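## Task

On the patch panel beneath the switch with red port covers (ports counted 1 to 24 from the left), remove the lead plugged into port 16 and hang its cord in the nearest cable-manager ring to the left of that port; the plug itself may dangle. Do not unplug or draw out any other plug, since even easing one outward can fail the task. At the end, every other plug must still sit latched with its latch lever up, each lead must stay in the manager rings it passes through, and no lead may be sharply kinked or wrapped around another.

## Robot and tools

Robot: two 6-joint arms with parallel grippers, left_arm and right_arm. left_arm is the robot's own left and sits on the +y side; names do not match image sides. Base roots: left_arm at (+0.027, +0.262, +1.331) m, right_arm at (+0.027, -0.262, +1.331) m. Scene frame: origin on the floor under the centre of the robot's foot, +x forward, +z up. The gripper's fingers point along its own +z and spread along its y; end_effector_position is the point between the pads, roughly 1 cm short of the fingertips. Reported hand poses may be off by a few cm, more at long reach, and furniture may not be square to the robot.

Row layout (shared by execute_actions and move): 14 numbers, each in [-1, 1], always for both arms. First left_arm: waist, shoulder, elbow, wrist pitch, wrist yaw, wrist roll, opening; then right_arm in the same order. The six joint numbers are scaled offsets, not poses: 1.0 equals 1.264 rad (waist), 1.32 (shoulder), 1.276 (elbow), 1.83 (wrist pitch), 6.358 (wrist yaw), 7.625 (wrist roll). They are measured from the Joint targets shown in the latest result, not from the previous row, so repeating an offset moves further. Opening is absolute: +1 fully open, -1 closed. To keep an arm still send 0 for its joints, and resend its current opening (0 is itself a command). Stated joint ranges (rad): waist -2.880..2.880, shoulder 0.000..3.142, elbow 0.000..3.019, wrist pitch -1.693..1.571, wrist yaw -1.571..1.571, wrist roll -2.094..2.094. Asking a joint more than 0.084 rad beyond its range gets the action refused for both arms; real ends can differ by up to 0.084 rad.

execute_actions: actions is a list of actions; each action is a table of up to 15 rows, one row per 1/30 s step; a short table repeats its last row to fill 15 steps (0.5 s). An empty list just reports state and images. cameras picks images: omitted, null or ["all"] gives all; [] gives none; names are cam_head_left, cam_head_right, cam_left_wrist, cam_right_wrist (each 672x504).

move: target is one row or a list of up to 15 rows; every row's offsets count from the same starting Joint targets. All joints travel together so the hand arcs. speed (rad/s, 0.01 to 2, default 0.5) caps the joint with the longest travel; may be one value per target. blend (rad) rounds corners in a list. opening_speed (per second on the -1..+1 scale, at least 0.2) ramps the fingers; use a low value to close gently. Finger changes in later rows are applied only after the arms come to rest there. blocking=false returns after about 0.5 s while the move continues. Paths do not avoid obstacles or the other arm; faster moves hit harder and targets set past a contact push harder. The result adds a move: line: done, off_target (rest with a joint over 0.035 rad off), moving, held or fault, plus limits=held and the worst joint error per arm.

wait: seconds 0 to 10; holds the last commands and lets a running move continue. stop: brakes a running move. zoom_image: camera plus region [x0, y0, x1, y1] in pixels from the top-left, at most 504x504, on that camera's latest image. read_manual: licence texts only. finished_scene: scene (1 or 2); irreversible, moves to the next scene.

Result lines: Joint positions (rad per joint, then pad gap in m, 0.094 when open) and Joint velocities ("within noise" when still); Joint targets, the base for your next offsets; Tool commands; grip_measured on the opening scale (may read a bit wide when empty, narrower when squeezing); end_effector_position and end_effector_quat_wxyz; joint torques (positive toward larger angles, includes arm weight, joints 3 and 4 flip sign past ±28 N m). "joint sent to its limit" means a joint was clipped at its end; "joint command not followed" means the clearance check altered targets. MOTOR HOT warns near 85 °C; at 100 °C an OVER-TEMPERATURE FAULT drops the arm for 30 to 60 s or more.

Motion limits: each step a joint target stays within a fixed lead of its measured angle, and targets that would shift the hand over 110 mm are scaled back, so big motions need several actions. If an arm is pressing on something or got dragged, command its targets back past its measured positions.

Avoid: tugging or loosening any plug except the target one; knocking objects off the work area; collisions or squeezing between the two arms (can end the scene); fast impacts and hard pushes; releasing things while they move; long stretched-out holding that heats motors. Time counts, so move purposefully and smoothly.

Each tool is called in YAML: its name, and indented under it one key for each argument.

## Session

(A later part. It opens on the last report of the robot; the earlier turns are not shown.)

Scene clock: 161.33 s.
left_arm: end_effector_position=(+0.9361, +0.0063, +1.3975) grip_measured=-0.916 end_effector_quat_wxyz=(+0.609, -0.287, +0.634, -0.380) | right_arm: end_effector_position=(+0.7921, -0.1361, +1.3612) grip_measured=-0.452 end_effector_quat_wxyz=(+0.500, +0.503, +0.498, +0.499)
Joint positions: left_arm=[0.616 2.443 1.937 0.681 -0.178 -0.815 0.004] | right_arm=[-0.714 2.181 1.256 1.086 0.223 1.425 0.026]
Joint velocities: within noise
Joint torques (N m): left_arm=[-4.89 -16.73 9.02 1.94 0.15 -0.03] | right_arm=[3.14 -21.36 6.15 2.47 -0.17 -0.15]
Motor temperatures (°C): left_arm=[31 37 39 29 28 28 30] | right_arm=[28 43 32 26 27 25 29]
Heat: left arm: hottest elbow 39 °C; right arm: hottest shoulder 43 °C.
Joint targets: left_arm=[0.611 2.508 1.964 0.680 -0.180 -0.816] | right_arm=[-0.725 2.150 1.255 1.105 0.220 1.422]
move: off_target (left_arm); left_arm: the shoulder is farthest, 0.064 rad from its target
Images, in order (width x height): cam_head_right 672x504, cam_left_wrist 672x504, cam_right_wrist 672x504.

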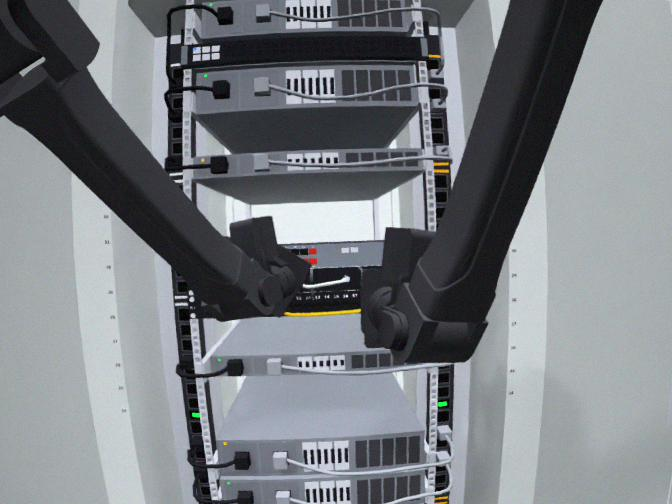

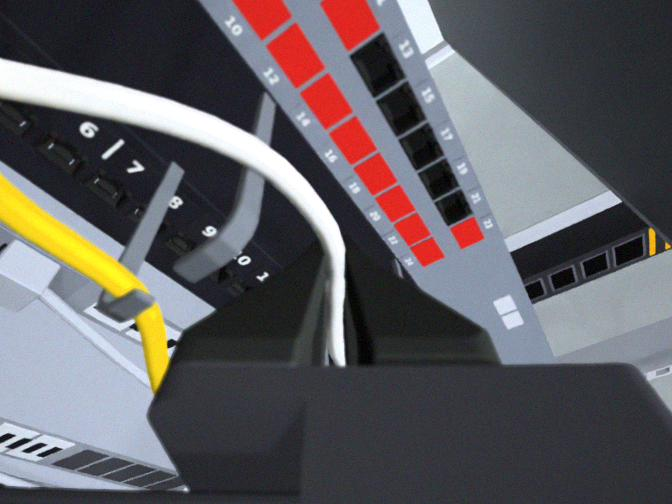

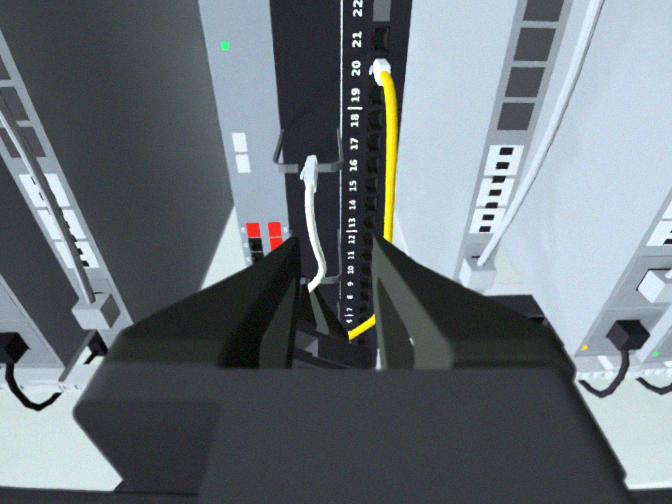

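zoom_image:
  camera: "cam_right_wrist"
  region: [305, 263, 341, 290]

move:
  target: [0, 0.008, 0, 0, 0, 0, -0.98, 0, 0, 0, 0, 0, 0, -0.45]
  speed: 0.08
  cameras: ["cam_right_wrist", "cam_head_right", "cam_head_left"]

zoom_image:
  camera: "cam_right_wrist"
  region: [290, 255, 350, 300]

zoom_image:
  camera: "cam_head_right"
  region: [295, 262, 335, 302]

zoom_image:
  camera: "cam_head_left"
  region: [340, 262, 380, 302]

Scaled by 14.000 from the camera's 672x504 image, which has a finer 960x720 frame.

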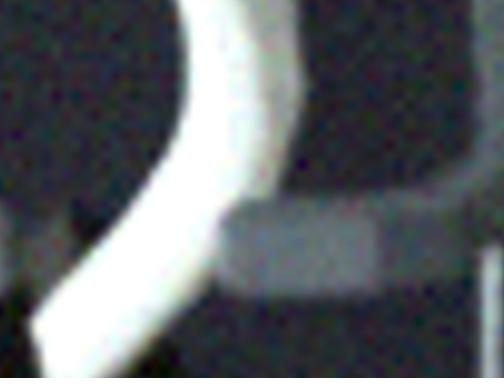

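Scene clock: 163.37 s.
left_arm: end_effector_position=(+0.9364, +0.0061, +1.3955) grip_measured=-0.916 end_effector_quat_wxyz=(+0.610, -0.287, +0.633, -0.379) | right_arm: end_effector_position=(+0.7921, -0.1361, +1.3612) grip_measured=-0.452 end_effector_quat_wxyz=(+0.500, +0.503, +0.498, +0.499)
Joint positions: left_arm=[0.616 2.449 1.941 0.684 -0.179 -0.814 0.004] | right_arm=[-0.714 2.181 1.256 1.086 0.223 1.425 0.026]
Joint velocities: within noise
Joint torques (N m): left_arm=[-4.95 -16.09 8.87 1.91 0.2 -0.06] | right_arm=[3.25 -21.42 6.08 2.52 -0.17 -0.15]
Motor temperatures (°C): left_arm=[31 37 38 29 28 28 30] | right_arm=[28 43 32 26 27 25 29]
Heat: left arm: hottest elbow 38 °C; right arm: hottest shoulder 43 °C.
Joint targets: left_arm=[0.611 2.518 1.964 0.681 -0.180 -0.816] | right_arm=[-0.725 2.150 1.255 1.105 0.220 1.422]
move: off_target (left_arm); left_arm: the shoulder is farthest, 0.070 rad from its target
Images, in order (width x height): cam_head_left 672x504, cam_head_right 672x504, cam_right_wrist 672x504.

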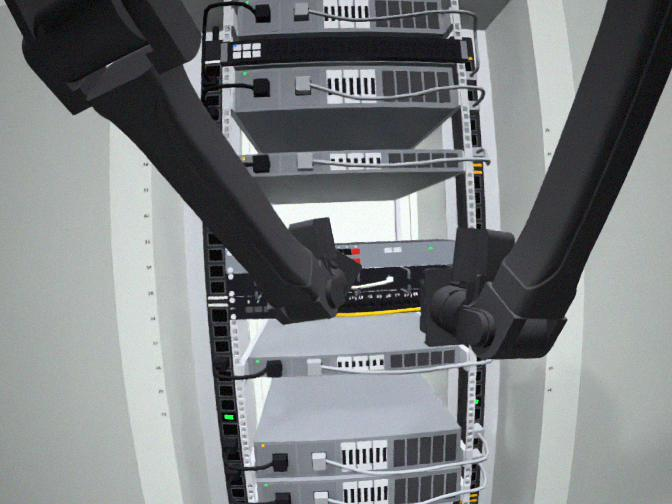

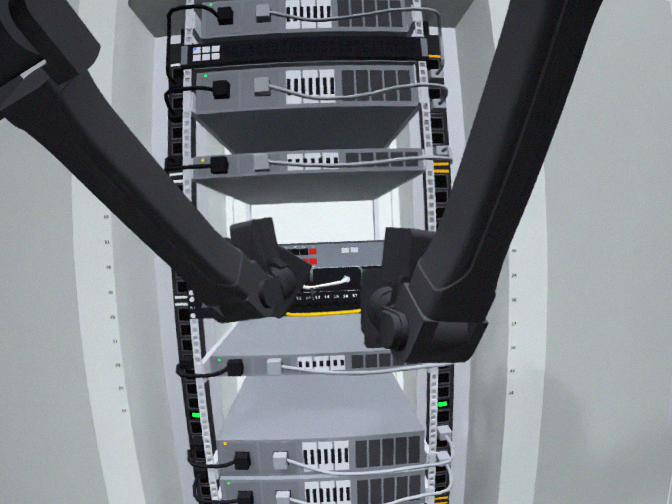

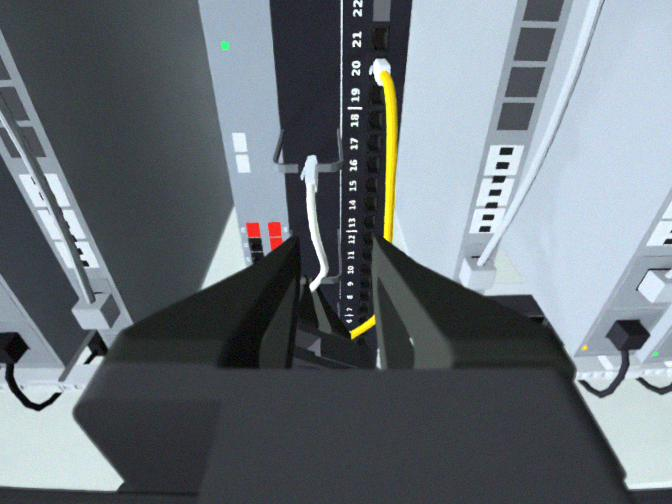

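Scaled by 8.400 from the camera's 672x504 image, which has a finer 960x720 frame.

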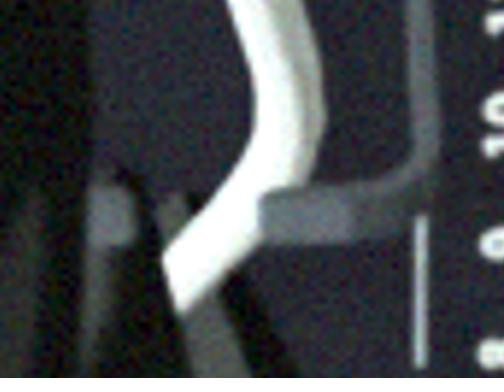

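Scaled by 12.600 from the camera's 672x504 image, which has a finer 960x720 frame.

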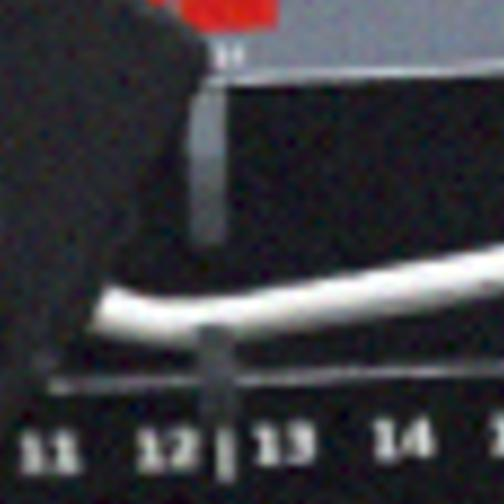

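Scaled by 12.600 from the camera's 672x504 image, which has a finer 960x720 frame.

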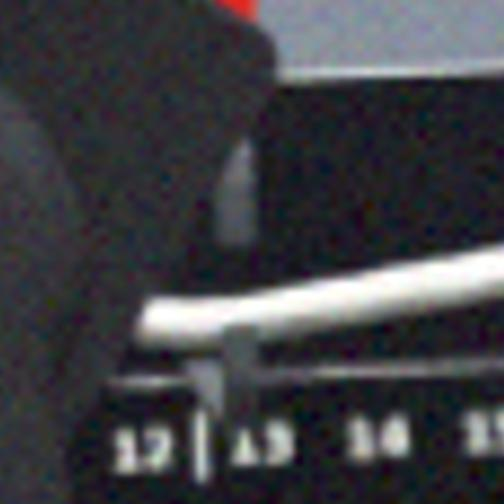

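move:
  target: [0, 0.012, 0, 0, 0, 0, -0.98, 0, 0, 0, 0, 0, 0, -0.45]
  speed: 0.08
  cameras: ["cam_right_wrist", "cam_left_wrist"]

zoom_image:
  camera: "cam_right_wrist"
  region: [290, 255, 350, 300]

zoom_image:
  camera: "cam_right_wrist"
  region: [270, 140, 350, 200]

Scene clock: 164.57 s.
left_arm: end_effector_position=(+0.9368, +0.0056, +1.3923) grip_measured=-0.916 end_effector_quat_wxyz=(+0.611, -0.287, +0.633, -0.379) | right_arm: end_effector_position=(+0.7921, -0.1361, +1.3612) grip_measured=-0.452 end_effector_quat_wxyz=(+0.500, +0.503, +0.498, +0.499)
Joint positions: left_arm=[0.616 2.457 1.946 0.69 -0.18 -0.812 0.004] | right_arm=[-0.714 2.181 1.256 1.086 0.223 1.425 0.026]
Joint velocities: within noise
Joint torques (N m): left_arm=[-4.42 -15.27 8.47 1.36 0.26 -0.05] | right_arm=[3.31 -21.48 6.13 2.55 -0.17 -0.15]
Motor temperatures (°C): left_arm=[31 37 38 29 28 28 30] | right_arm=[28 43 32 26 27 25 29]
Heat: left arm: hottest elbow 38 °C; right arm: hottest shoulder 43 °C.
Joint targets: left_arm=[0.611 2.534 1.964 0.681 -0.179 -0.816] | right_arm=[-0.725 2.150 1.255 1.105 0.220 1.422]
move: off_target (left_arm); left_arm: the shoulder is farthest, 0.077 rad from its target
Images, in order (width x height): cam_left_wrist 672x504, cam_right_wrist 672x504.

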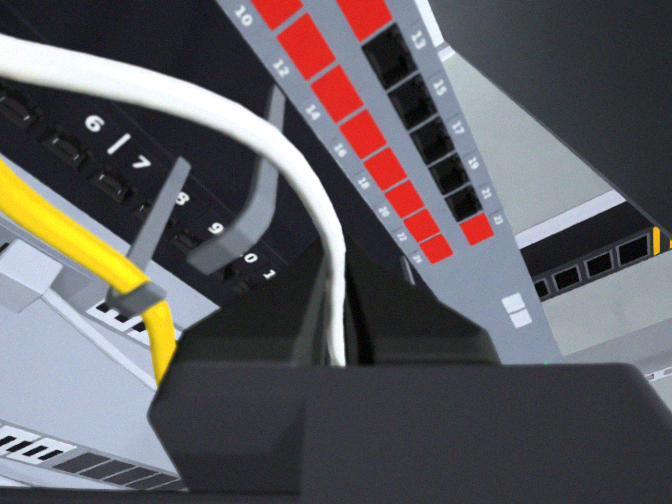

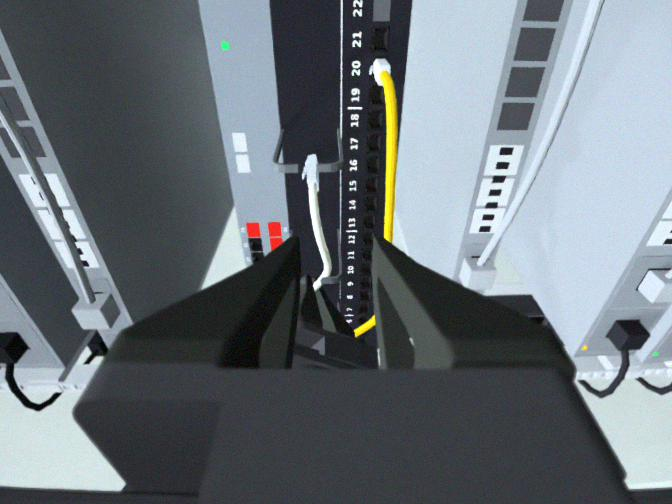

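Scaled by 8.400 from the camera's 672x504 image, which has a finer 960x720 frame.

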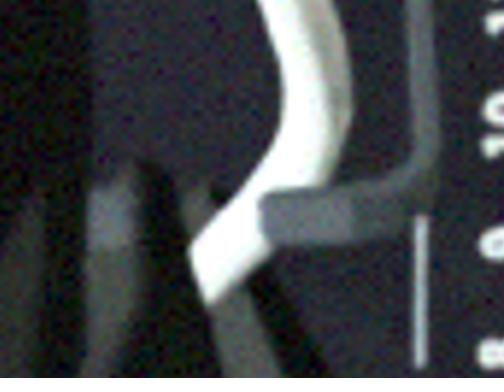

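Scaled by 6.300 from the camera's 672x504 image, which has a finer 960x720 frame.

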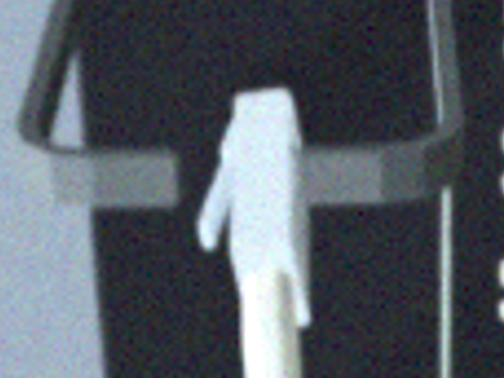

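move:
  target: [0, -0.0364, 0, 0, 0, 0, -0.98, 0, 0, 0, 0, 0, 0, -0.45]
  speed: 0.1
  cameras: ["cam_right_wrist"]

Scene clock: 165.93 s.
left_arm: end_effector_position=(+0.9370, +0.0057, +1.3936) grip_measured=-0.916 end_effector_quat_wxyz=(+0.612, -0.287, +0.632, -0.379) | right_arm: end_effector_position=(+0.7921, -0.1361, +1.3612) grip_measured=-0.452 end_effector_quat_wxyz=(+0.500, +0.503, +0.498, +0.499)
Joint positions: left_arm=[0.616 2.456 1.947 0.69 -0.18 -0.812 0.004] | right_arm=[-0.714 2.181 1.256 1.086 0.223 1.425 0.026]
Joint velocities: within noise
Joint torques (N m): left_arm=[-4.42 -19.08 8.32 1.51 0.26 -0.06] | right_arm=[3.02 -21.6 6.15 2.5 -0.17 -0.14]
Motor temperatures (°C): left_arm=[31 37 39 29 28 28 30] | right_arm=[28 43 32 26 27 25 29]
Heat: left arm: hottest elbow 39 °C; right arm: hottest shoulder 43 °C.
Joint targets: left_arm=[0.611 2.486 1.964 0.681 -0.179 -0.816] | right_arm=[-0.725 2.150 1.255 1.105 0.220 1.422]
move: done
Images, in order (width x height): cam_right_wrist 672x504.

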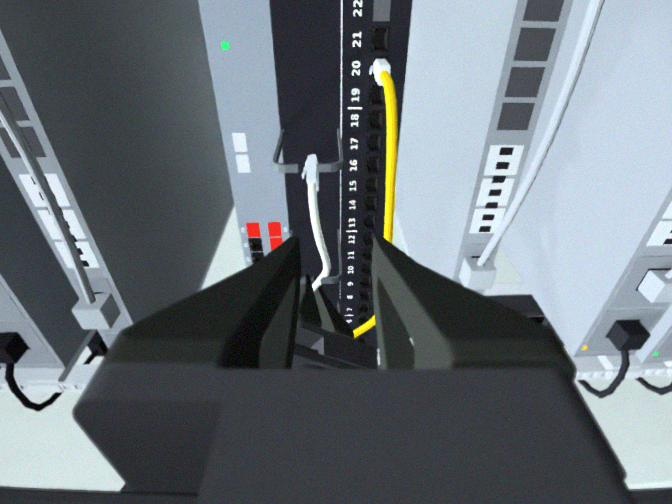

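move:
  target: [0, 0, 0, 0, 0, 0, -0.8, 0, 0, 0, 0, 0, 0, -0.45]
  opening_speed: 0.2

zoom_image:
  camera: "cam_right_wrist"
  region: [270, 140, 410, 310]

zoom_image:
  camera: "cam_head_right"
  region: [270, 240, 370, 320]

Scene clock: 167.30 s.
left_arm: end_effector_position=(+0.9371, +0.0058, +1.3939) grip_measured=-0.803 end_effector_quat_wxyz=(+0.612, -0.287, +0.632, -0.379) | right_arm: end_effector_position=(+0.7921, -0.1361, +1.3612) grip_measured=-0.452 end_effector_quat_wxyz=(+0.500, +0.503, +0.498, +0.499)
Joint positions: left_arm=[0.616 2.456 1.947 0.69 -0.18 -0.812 0.009] | right_arm=[-0.714 2.181 1.256 1.086 0.223 1.425 0.026]
Joint velocities: within noise
Joint torques (N m): left_arm=[-5.07 -18.73 8.47 1.65 0.3 -0.09] | right_arm=[3.14 -21.42 6.15 2.52 -0.19 -0.15]
Motor temperatures (°C): left_arm=[31 37 39 29 28 28 30] | right_arm=[28 43 32 26 27 25 29]
Heat: left arm: hottest elbow 39 °C; right arm: hottest shoulder 43 °C.
Joint targets: left_arm=[0.611 2.486 1.964 0.681 -0.179 -0.816] | right_arm=[-0.725 2.150 1.255 1.105 0.220 1.422]
move: done

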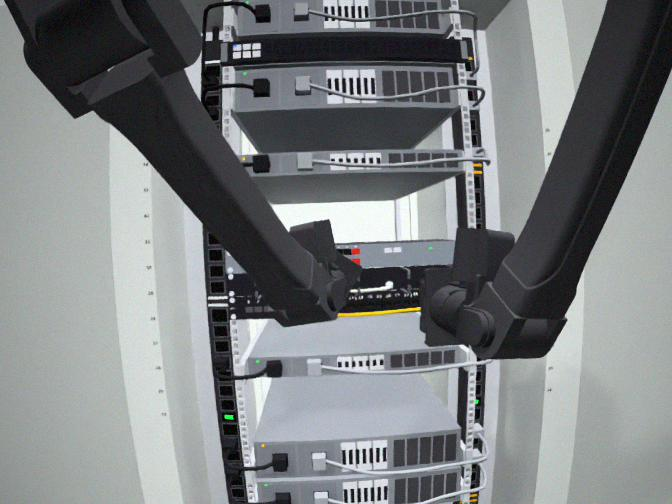

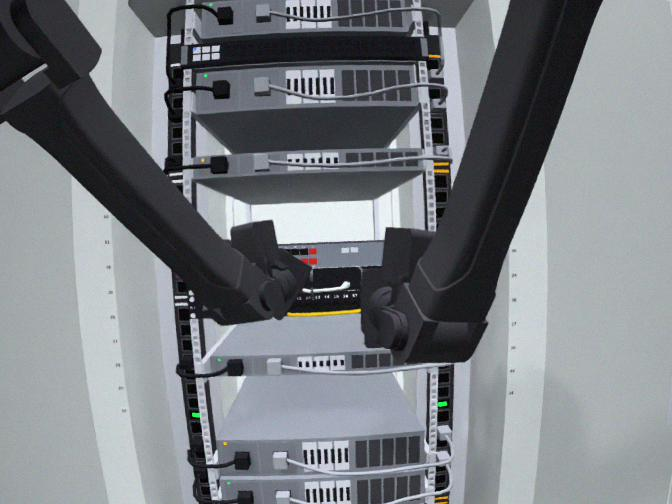

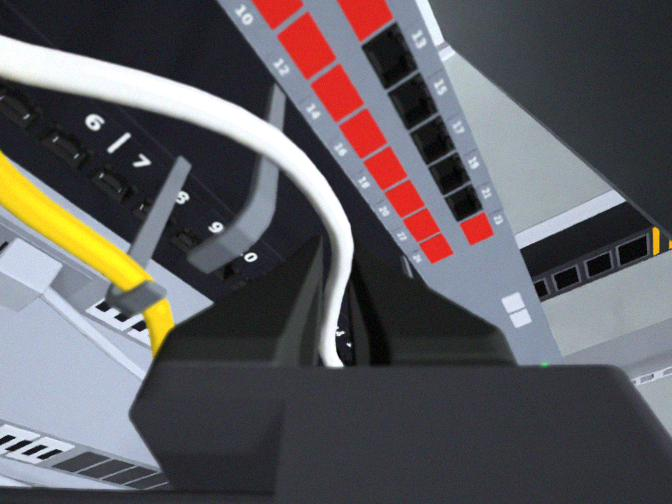

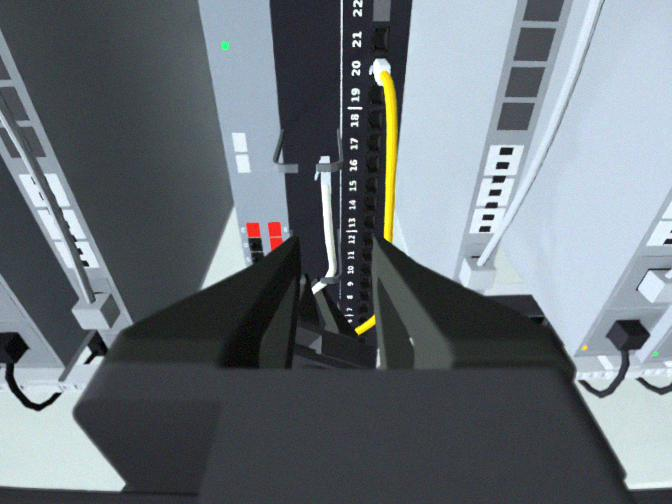

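Scaled by 2.965 from the camera's 672x504 image, which has a finer 960x720 frame.

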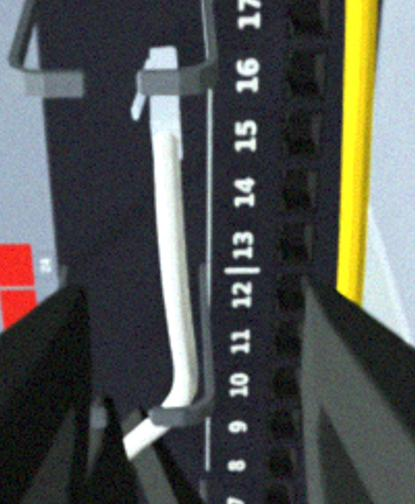

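Scaled by 5.040 from the camera's 672x504 image, which has a finer 960x720 frame.

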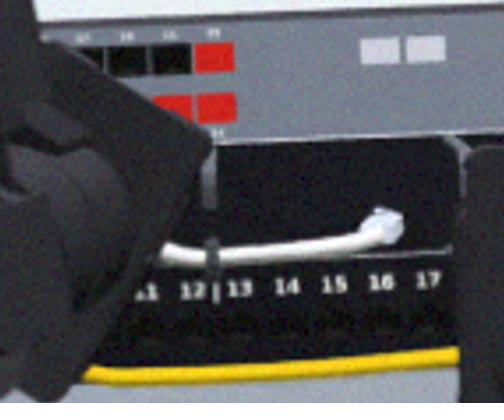

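move:
  target: [0, -0.0341, -0.0149, 0.0131, 0, 0, -0.7, 0, 0, 0, 0, 0, 0, -0.45]
  speed: 0.1
  opening_speed: 0.2
  cameras: ["cam_left_wrist", "cam_right_wrist"]

Scene clock: 169.53 s.
left_arm: end_effector_position=(+0.9379, +0.0063, +1.4032) grip_measured=-0.703 end_effector_quat_wxyz=(+0.615, -0.286, +0.628, -0.382) | right_arm: end_effector_position=(+0.7921, -0.1361, +1.3612) grip_measured=-0.452 end_effector_quat_wxyz=(+0.500, +0.503, +0.498, +0.499)
Joint positions: left_arm=[0.615 2.445 1.947 0.69 -0.18 -0.812 0.014] | right_arm=[-0.714 2.181 1.256 1.086 0.223 1.425 0.026]
Joint velocities: within noise
Joint torques (N m): left_arm=[-4.89 -21.77 7.09 2.55 0.28 -0.05] | right_arm=[3.31 -21.36 6.08 2.52 -0.18 -0.14]
Motor temperatures (°C): left_arm=[31 38 39 29 28 28 30] | right_arm=[28 43 32 26 27 25 29]
Heat: left arm: hottest elbow 39 °C; right arm: hottest shoulder 43 °C.
Joint targets: left_arm=[0.611 2.441 1.945 0.705 -0.179 -0.816] | right_arm=[-0.725 2.150 1.255 1.105 0.220 1.422]
move: done
Images, in order (width x height): cam_left_wrist 672x504, cam_right_wrist 672x504.

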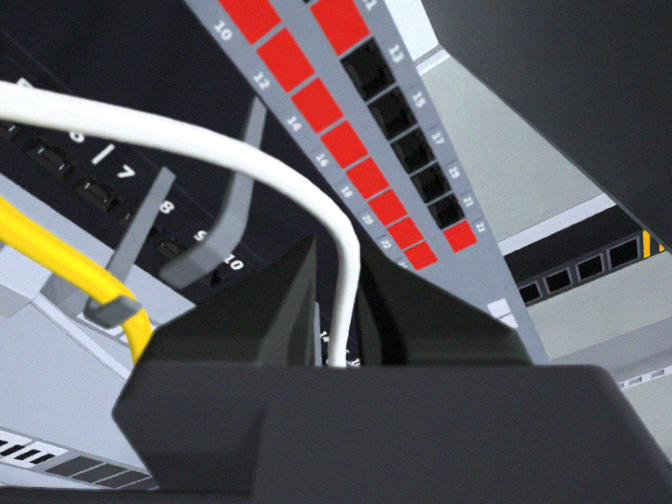

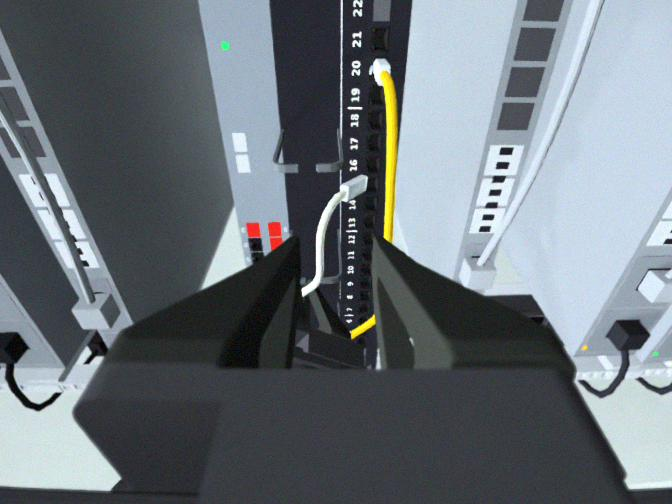

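zoom_image:
  camera: "cam_right_wrist"
  region: [280, 150, 400, 300]

zoom_image:
  camera: "cam_right_wrist"
  region: [290, 255, 350, 300]

Scaled by 3.360 from the camera's 672x504 image, which has a finer 960x720 frame.

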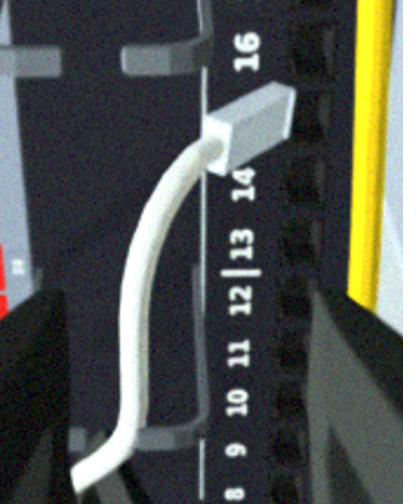

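Scaled by 8.400 from the camera's 672x504 image, which has a finer 960x720 frame.

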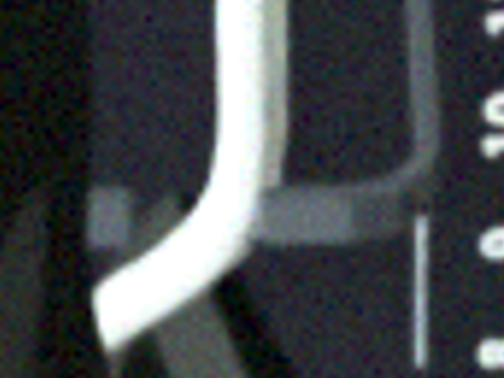

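move:
  target: [0, 0.038, 0, 0, 0, 0, -0.7, 0, 0, 0, 0, 0, 0, -0.45]
  speed: 0.1
  cameras: ["cam_left_wrist", "cam_right_wrist"]

zoom_image:
  camera: "cam_right_wrist"
  region: [280, 150, 400, 300]

Scene clock: 171.03 s.
left_arm: end_effector_position=(+0.9374, +0.0058, +1.3991) grip_measured=-0.703 end_effector_quat_wxyz=(+0.613, -0.286, +0.630, -0.381) | right_arm: end_effector_position=(+0.7921, -0.1361, +1.3612) grip_measured=-0.452 end_effector_quat_wxyz=(+0.500, +0.503, +0.498, +0.499)
Joint positions: left_arm=[0.615 2.45 1.947 0.69 -0.18 -0.812 0.014] | right_arm=[-0.714 2.181 1.256 1.086 0.223 1.425 0.026]
Joint velocities: within noise
Joint torques (N m): left_arm=[-4.78 -18.32 6.98 2.48 0.28 -0.09] | right_arm=[3.37 -21.54 6.23 2.54 -0.19 -0.13]
Motor temperatures (°C): left_arm=[31 38 39 29 28 28 30] | right_arm=[28 43 32 26 27 25 29]
Heat: left arm: hottest elbow 39 °C; right arm: hottest shoulder 43 °C.
Joint targets: left_arm=[0.611 2.491 1.945 0.705 -0.179 -0.816] | right_arm=[-0.725 2.150 1.255 1.105 0.220 1.422]
move: off_target (left_arm); left_arm: the shoulder is farthest, 0.041 rad from its target
Images, in order (width x height): cam_left_wrist 672x504, cam_right_wrist 672x504.

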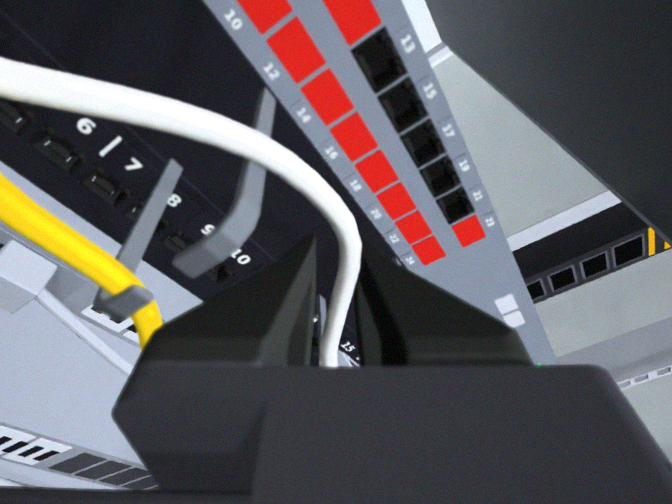

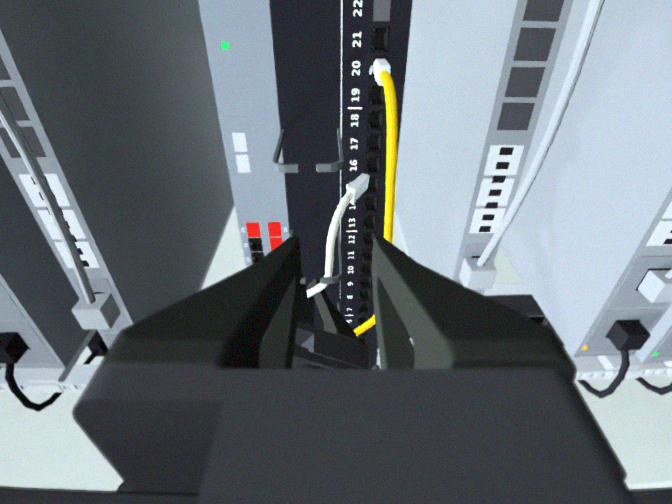

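Scaled by 3.360 from the camera's 672x504 image, which has a finer 960x720 frame.

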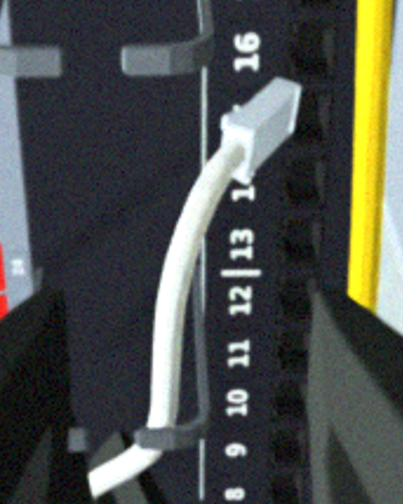

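move:
  target: [0, 0.006, 0, 0, 0, 0, -0.6, 0, 0, 0, 0, 0, 0, -0.45]
  speed: 0.1
  opening_speed: 0.2
  cameras: ["cam_left_wrist", "cam_right_wrist"]

zoom_image:
  camera: "cam_right_wrist"
  region: [280, 150, 400, 300]

Scene clock: 172.00 s.
left_arm: end_effector_position=(+0.9368, +0.0050, +1.3933) grip_measured=-0.604 end_effector_quat_wxyz=(+0.612, -0.286, +0.632, -0.379) | right_arm: end_effector_position=(+0.7921, -0.1361, +1.3612) grip_measured=-0.452 end_effector_quat_wxyz=(+0.500, +0.503, +0.498, +0.499)
Joint positions: left_arm=[0.615 2.456 1.947 0.69 -0.18 -0.812 0.019] | right_arm=[-0.714 2.181 1.256 1.086 0.223 1.425 0.026]
Joint velocities: within noise
Joint torques (N m): left_arm=[-5.01 -18.02 7.12 2.37 0.3 -0.06] | right_arm=[3.08 -21.25 6.13 2.59 -0.17 -0.16]
Motor temperatures (°C): left_arm=[31 38 39 29 28 28 30] | right_arm=[28 43 32 26 27 25 29]
Heat: left arm: hottest elbow 39 °C; right arm: hottest shoulder 43 °C.
Joint targets: left_arm=[0.611 2.499 1.945 0.705 -0.179 -0.816] | right_arm=[-0.725 2.150 1.255 1.105 0.220 1.422]
move: off_target (left_arm); left_arm: the shoulder is farthest, 0.043 rad from its target
Images, in order (width x height): cam_left_wrist 672x504, cam_right_wrist 672x504.

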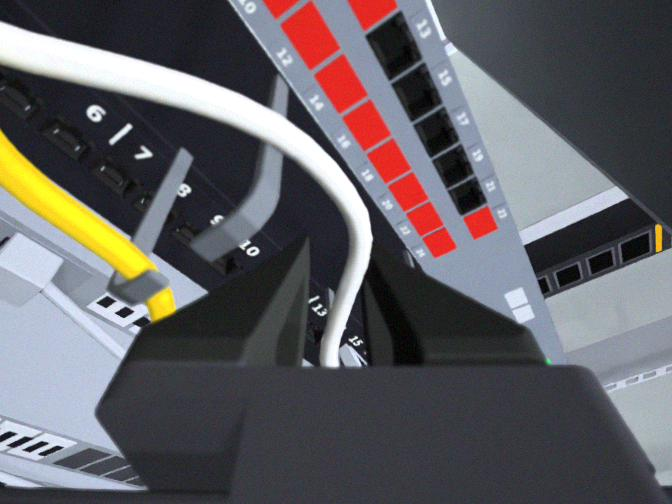

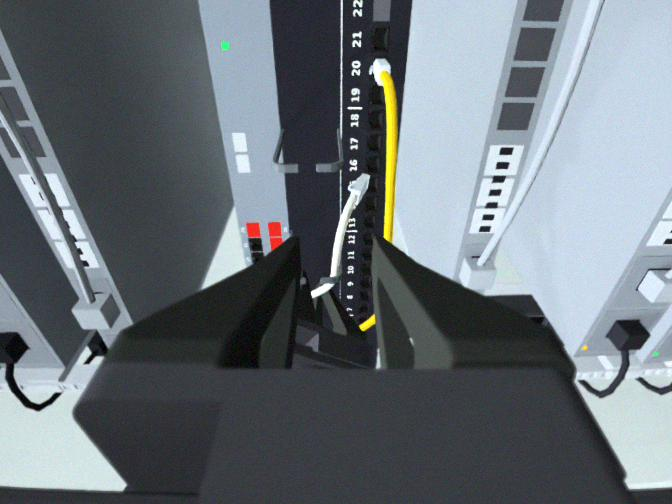

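Scaled by 3.360 from the camera's 672x504 image, which has a finer 960x720 frame.

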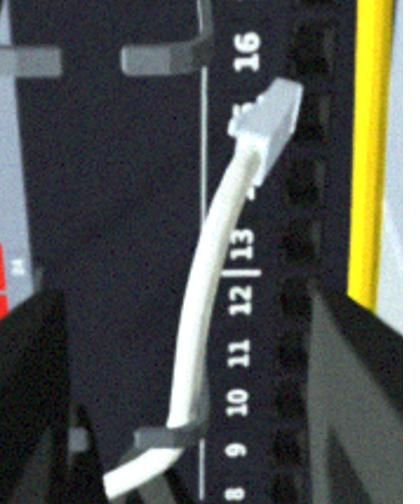

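move:
  target: [0, -0.059, 0, 0, 0, 0, -0.5, 0, 0, 0, 0, 0, 0, -0.45]
  speed: 0.08
  opening_speed: 0.2
  cameras: ["cam_left_wrist", "cam_right_wrist"]

zoom_image:
  camera: "cam_right_wrist"
  region: [280, 150, 400, 300]

Scene clock: 174.33 s.
left_arm: end_effector_position=(+0.9392, +0.0083, +1.4176) grip_measured=-0.503 end_effector_quat_wxyz=(+0.619, -0.286, +0.622, -0.384) | right_arm: end_effector_position=(+0.7921, -0.1361, +1.3612) grip_measured=-0.452 end_effector_quat_wxyz=(+0.500, +0.503, +0.498, +0.499)
Joint positions: left_arm=[0.615 2.429 1.947 0.69 -0.18 -0.812 0.023] | right_arm=[-0.714 2.181 1.256 1.086 0.223 1.425 0.026]
Joint velocities: within noise
Joint torques (N m): left_arm=[-4.66 -23.12 7.04 2.5 0.25 -0.11] | right_arm=[3.02 -21.36 6.12 2.58 -0.17 -0.14]
Motor temperatures (°C): left_arm=[31 38 39 29 28 28 29] | right_arm=[28 43 32 26 27 25 29]
Heat: left arm: hottest elbow 39 °C; right arm: hottest shoulder 43 °C.
Joint targets: left_arm=[0.611 2.421 1.945 0.705 -0.179 -0.816] | right_arm=[-0.725 2.150 1.255 1.105 0.220 1.422]
move: done
Images, in order (width x height): cam_left_wrist 672x504, cam_right_wrist 672x504.

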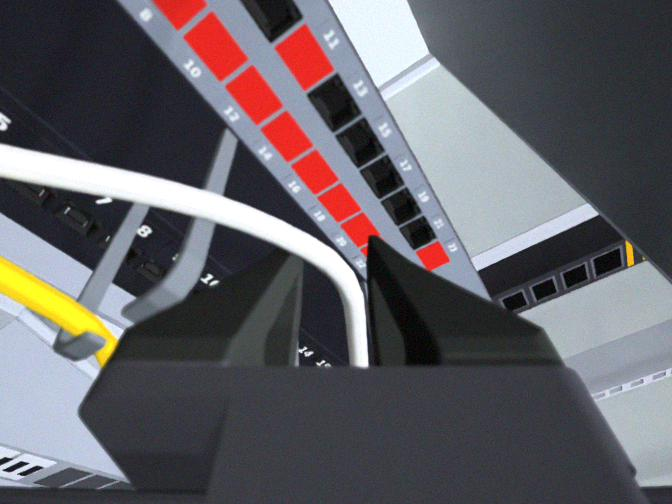

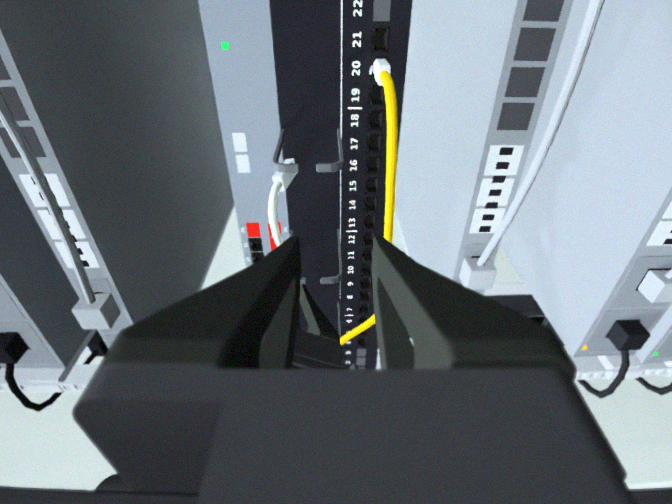

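Scaled by 3.360 from the camera's 672x504 image, which has a finer 960x720 frame.

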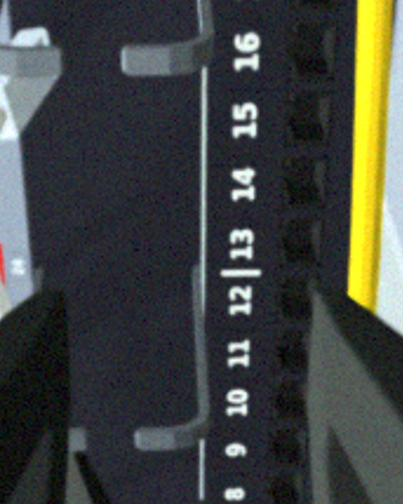

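execute_actions:
  actions: []
  cameras: ["cam_head_left", "cam_head_right", "cam_right_wrist"]

zoom_image:
  camera: "cam_head_right"
  region: [270, 240, 370, 320]

zoom_image:
  camera: "cam_head_left"
  region: [330, 240, 430, 320]

zoom_image:
  camera: "cam_right_wrist"
  region: [240, 130, 340, 250]

Scene clock: 174.63 s.
left_arm: end_effector_position=(+0.9392, +0.0083, +1.4176) grip_measured=-0.503 end_effector_quat_wxyz=(+0.619, -0.286, +0.622, -0.384) | right_arm: end_effector_position=(+0.7921, -0.1361, +1.3612) grip_measured=-0.452 end_effector_quat_wxyz=(+0.500, +0.503, +0.498, +0.499)
Joint positions: left_arm=[0.615 2.429 1.947 0.69 -0.18 -0.812 0.023] | right_arm=[-0.714 2.181 1.256 1.086 0.223 1.425 0.026]
Joint velocities: within noise
Joint torques (N m): left_arm=[-4.95 -21.77 7.02 2.55 0.28 -0.05] | right_arm=[3.31 -21.48 6.12 2.51 -0.17 -0.15]
Motor temperatures (°C): left_arm=[31 38 39 29 28 28 29] | right_arm=[28 43 32 26 27 25 29]
Heat: left arm: hottest elbow 39 °C; right arm: hottest shoulder 43 °C.
Joint targets: left_arm=[0.611 2.421 1.945 0.705 -0.179 -0.816] | right_arm=[-0.725 2.150 1.255 1.105 0.220 1.422]
Tool commands: left_gripper/opening=-0.5 right_gripper/opening=-0.45
Images, in order (width x height): cam_head_left 672x504, cam_head_right 672x504, cam_right_wrist 672x504.

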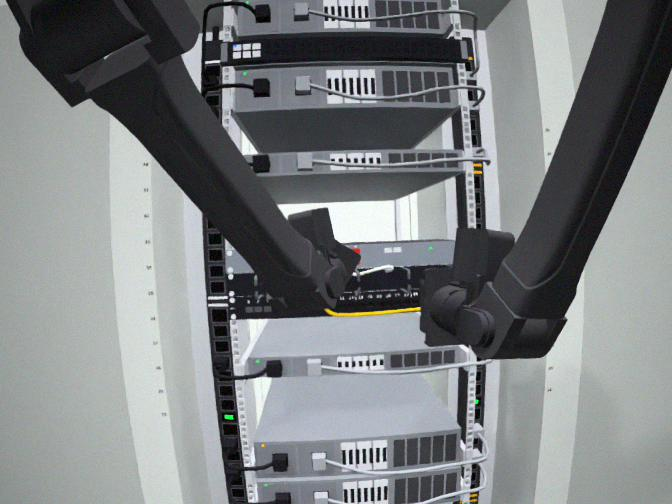

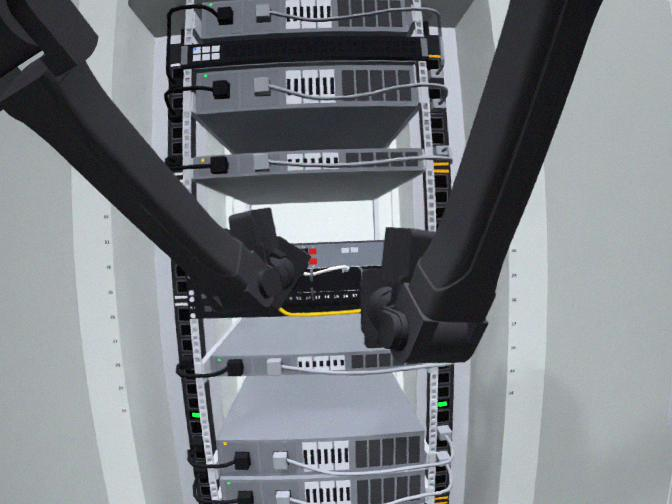

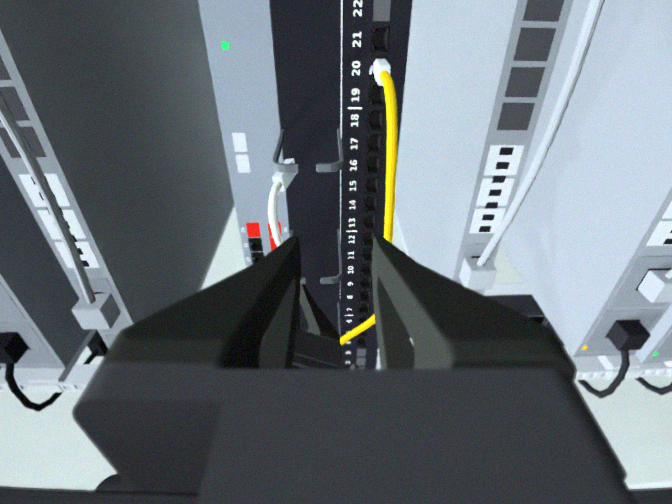

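Scaled by 5.040 from the camera's 672x504 image, which has a finer 960x720 frame.

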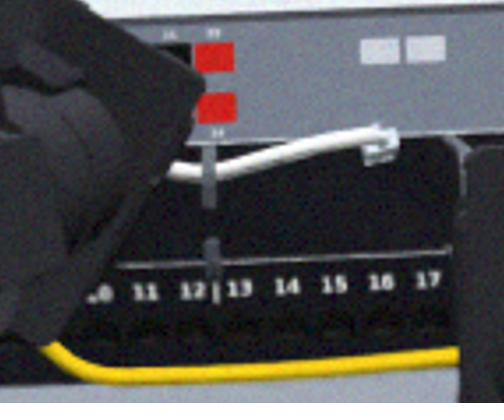

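Scaled by 5.040 from the camera's 672x504 image, which has a finer 960x720 frame.

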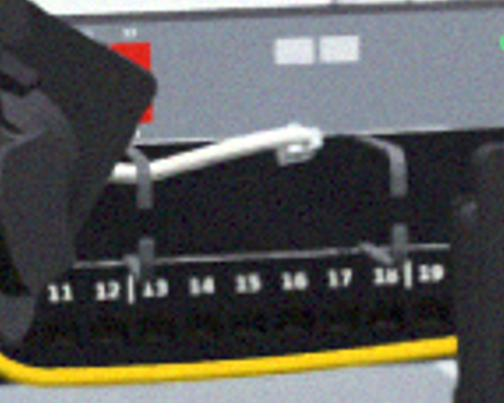

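Scaled by 4.200 from the camera's 672x504 image, which has a finer 960x720 frame.

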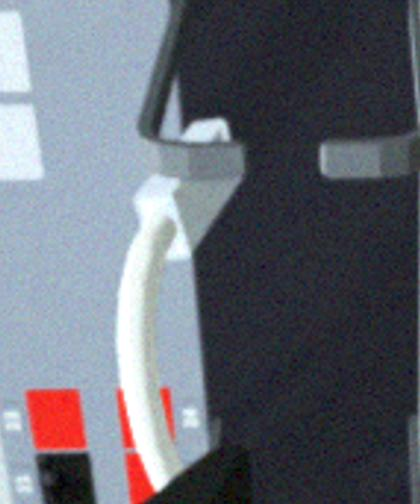

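move:
  target: [0, 0, 0, 0, 0, 0, -0.35, 0, 0, 0, 0, 0, 0, -0.45]
  opening_speed: 0.2
  cameras: ["cam_left_wrist", "cam_head_right"]

zoom_image:
  camera: "cam_head_right"
  region: [270, 240, 370, 320]

Scene clock: 176.07 s.
left_arm: end_effector_position=(+0.9387, +0.0066, +1.4179) grip_measured=-0.354 end_effector_quat_wxyz=(+0.619, -0.285, +0.623, -0.385) | right_arm: end_effector_position=(+0.7921, -0.1361, +1.3612) grip_measured=-0.452 end_effector_quat_wxyz=(+0.500, +0.503, +0.498, +0.499)
Joint positions: left_arm=[0.613 2.429 1.947 0.69 -0.18 -0.812 0.03] | right_arm=[-0.714 2.181 1.256 1.086 0.223 1.425 0.026]
Joint velocities: within noise
Joint torques (N m): left_arm=[-4.42 -20.89 7.28 2.62 0.28 -0.07] | right_arm=[3.49 -21.19 6.08 2.45 -0.17 -0.15]
Motor temperatures (°C): left_arm=[31 38 39 30 28 28 29] | right_arm=[28 43 32 26 27 25 29]
Heat: left arm: hottest elbow 39 °C; right arm: hottest shoulder 43 °C.
Joint targets: left_arm=[0.611 2.421 1.945 0.705 -0.179 -0.816] | right_arm=[-0.725 2.150 1.255 1.105 0.220 1.422]
move: done
Images, in order (width x height): cam_head_right 672x504, cam_left_wrist 672x504.

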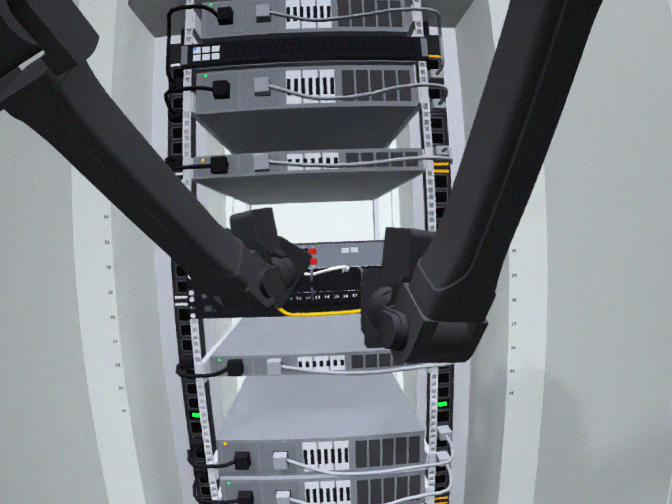

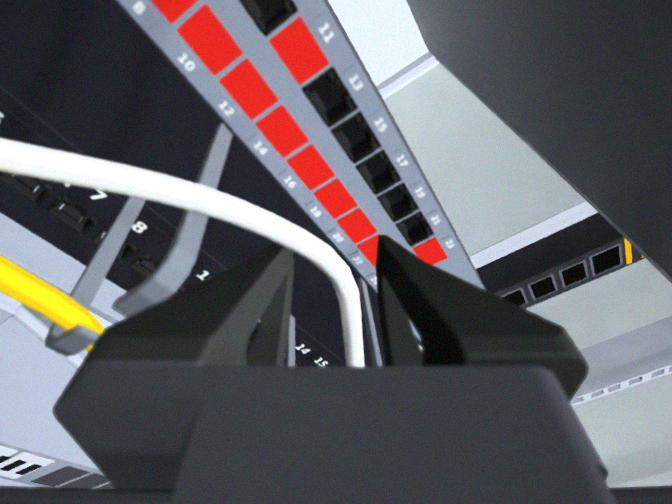

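Scaled by 5.040 from the camera's 672x504 image, which has a finer 960x720 frame.

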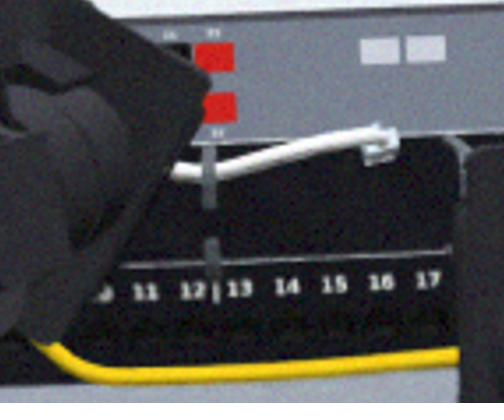

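move:
  target:
    - [0, -0.0068, 0, 0.002, 0, 0, -0.35, 0, 0, 0, 0, 0, 0, -0.45]
    - [-0.0030, -0.0330, -0.0525, 0.0230, -0.0007, 0, -0.35, 0, 0, 0, 0, 0, 0, -0.45]
  speed: 0.12
  cameras: ["cam_left_wrist", "cam_head_right"]

zoom_image:
  camera: "cam_head_right"
  region: [270, 240, 370, 320]

Scene clock: 178.03 s.
left_arm: end_effector_position=(+0.9282, +0.0116, +1.4260) grip_measured=-0.353 end_effector_quat_wxyz=(+0.622, -0.285, +0.618, -0.387) | right_arm: end_effector_position=(+0.7921, -0.1361, +1.3612) grip_measured=-0.452 end_effector_quat_wxyz=(+0.500, +0.503, +0.498, +0.499)
Joint positions: left_arm=[0.613 2.392 1.886 0.725 -0.18 -0.812 0.03] | right_arm=[-0.714 2.181 1.256 1.086 0.223 1.425 0.026]
Joint velocities: within noise
Joint torques (N m): left_arm=[-4.6 -21.01 6.75 2.77 0.12 -0.07] | right_arm=[3.08 -21.25 6.16 2.54 -0.17 -0.15]
Motor temperatures (°C): left_arm=[31 38 39 30 28 28 29] | right_arm=[28 43 32 26 27 25 29]
Heat: left arm: hottest elbow 39 °C; right arm: hottest shoulder 43 °C.
Joint targets: left_arm=[0.608 2.378 1.878 0.747 -0.184 -0.816] | right_arm=[-0.725 2.150 1.255 1.105 0.220 1.422]
move: done
Images, in order (width x height): cam_head_right 672x504, cam_left_wrist 672x504.

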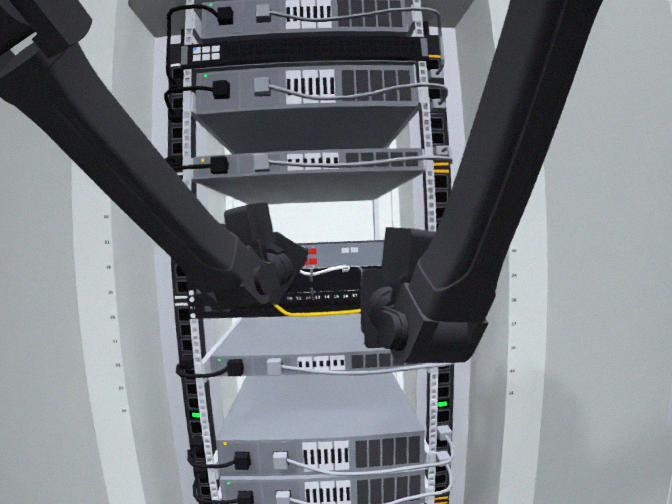

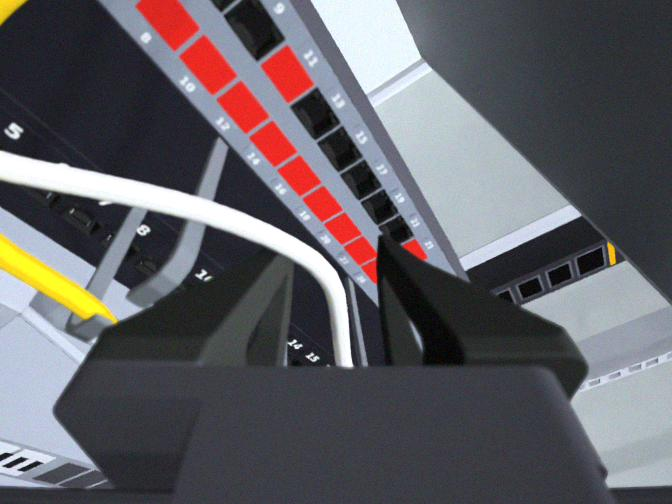

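Scaled by 5.040 from the camera's 672x504 image, which has a finer 960x720 frame.

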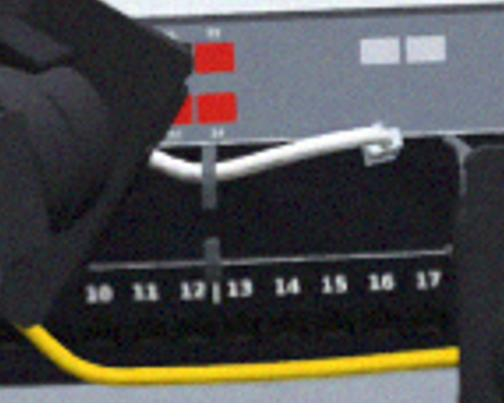

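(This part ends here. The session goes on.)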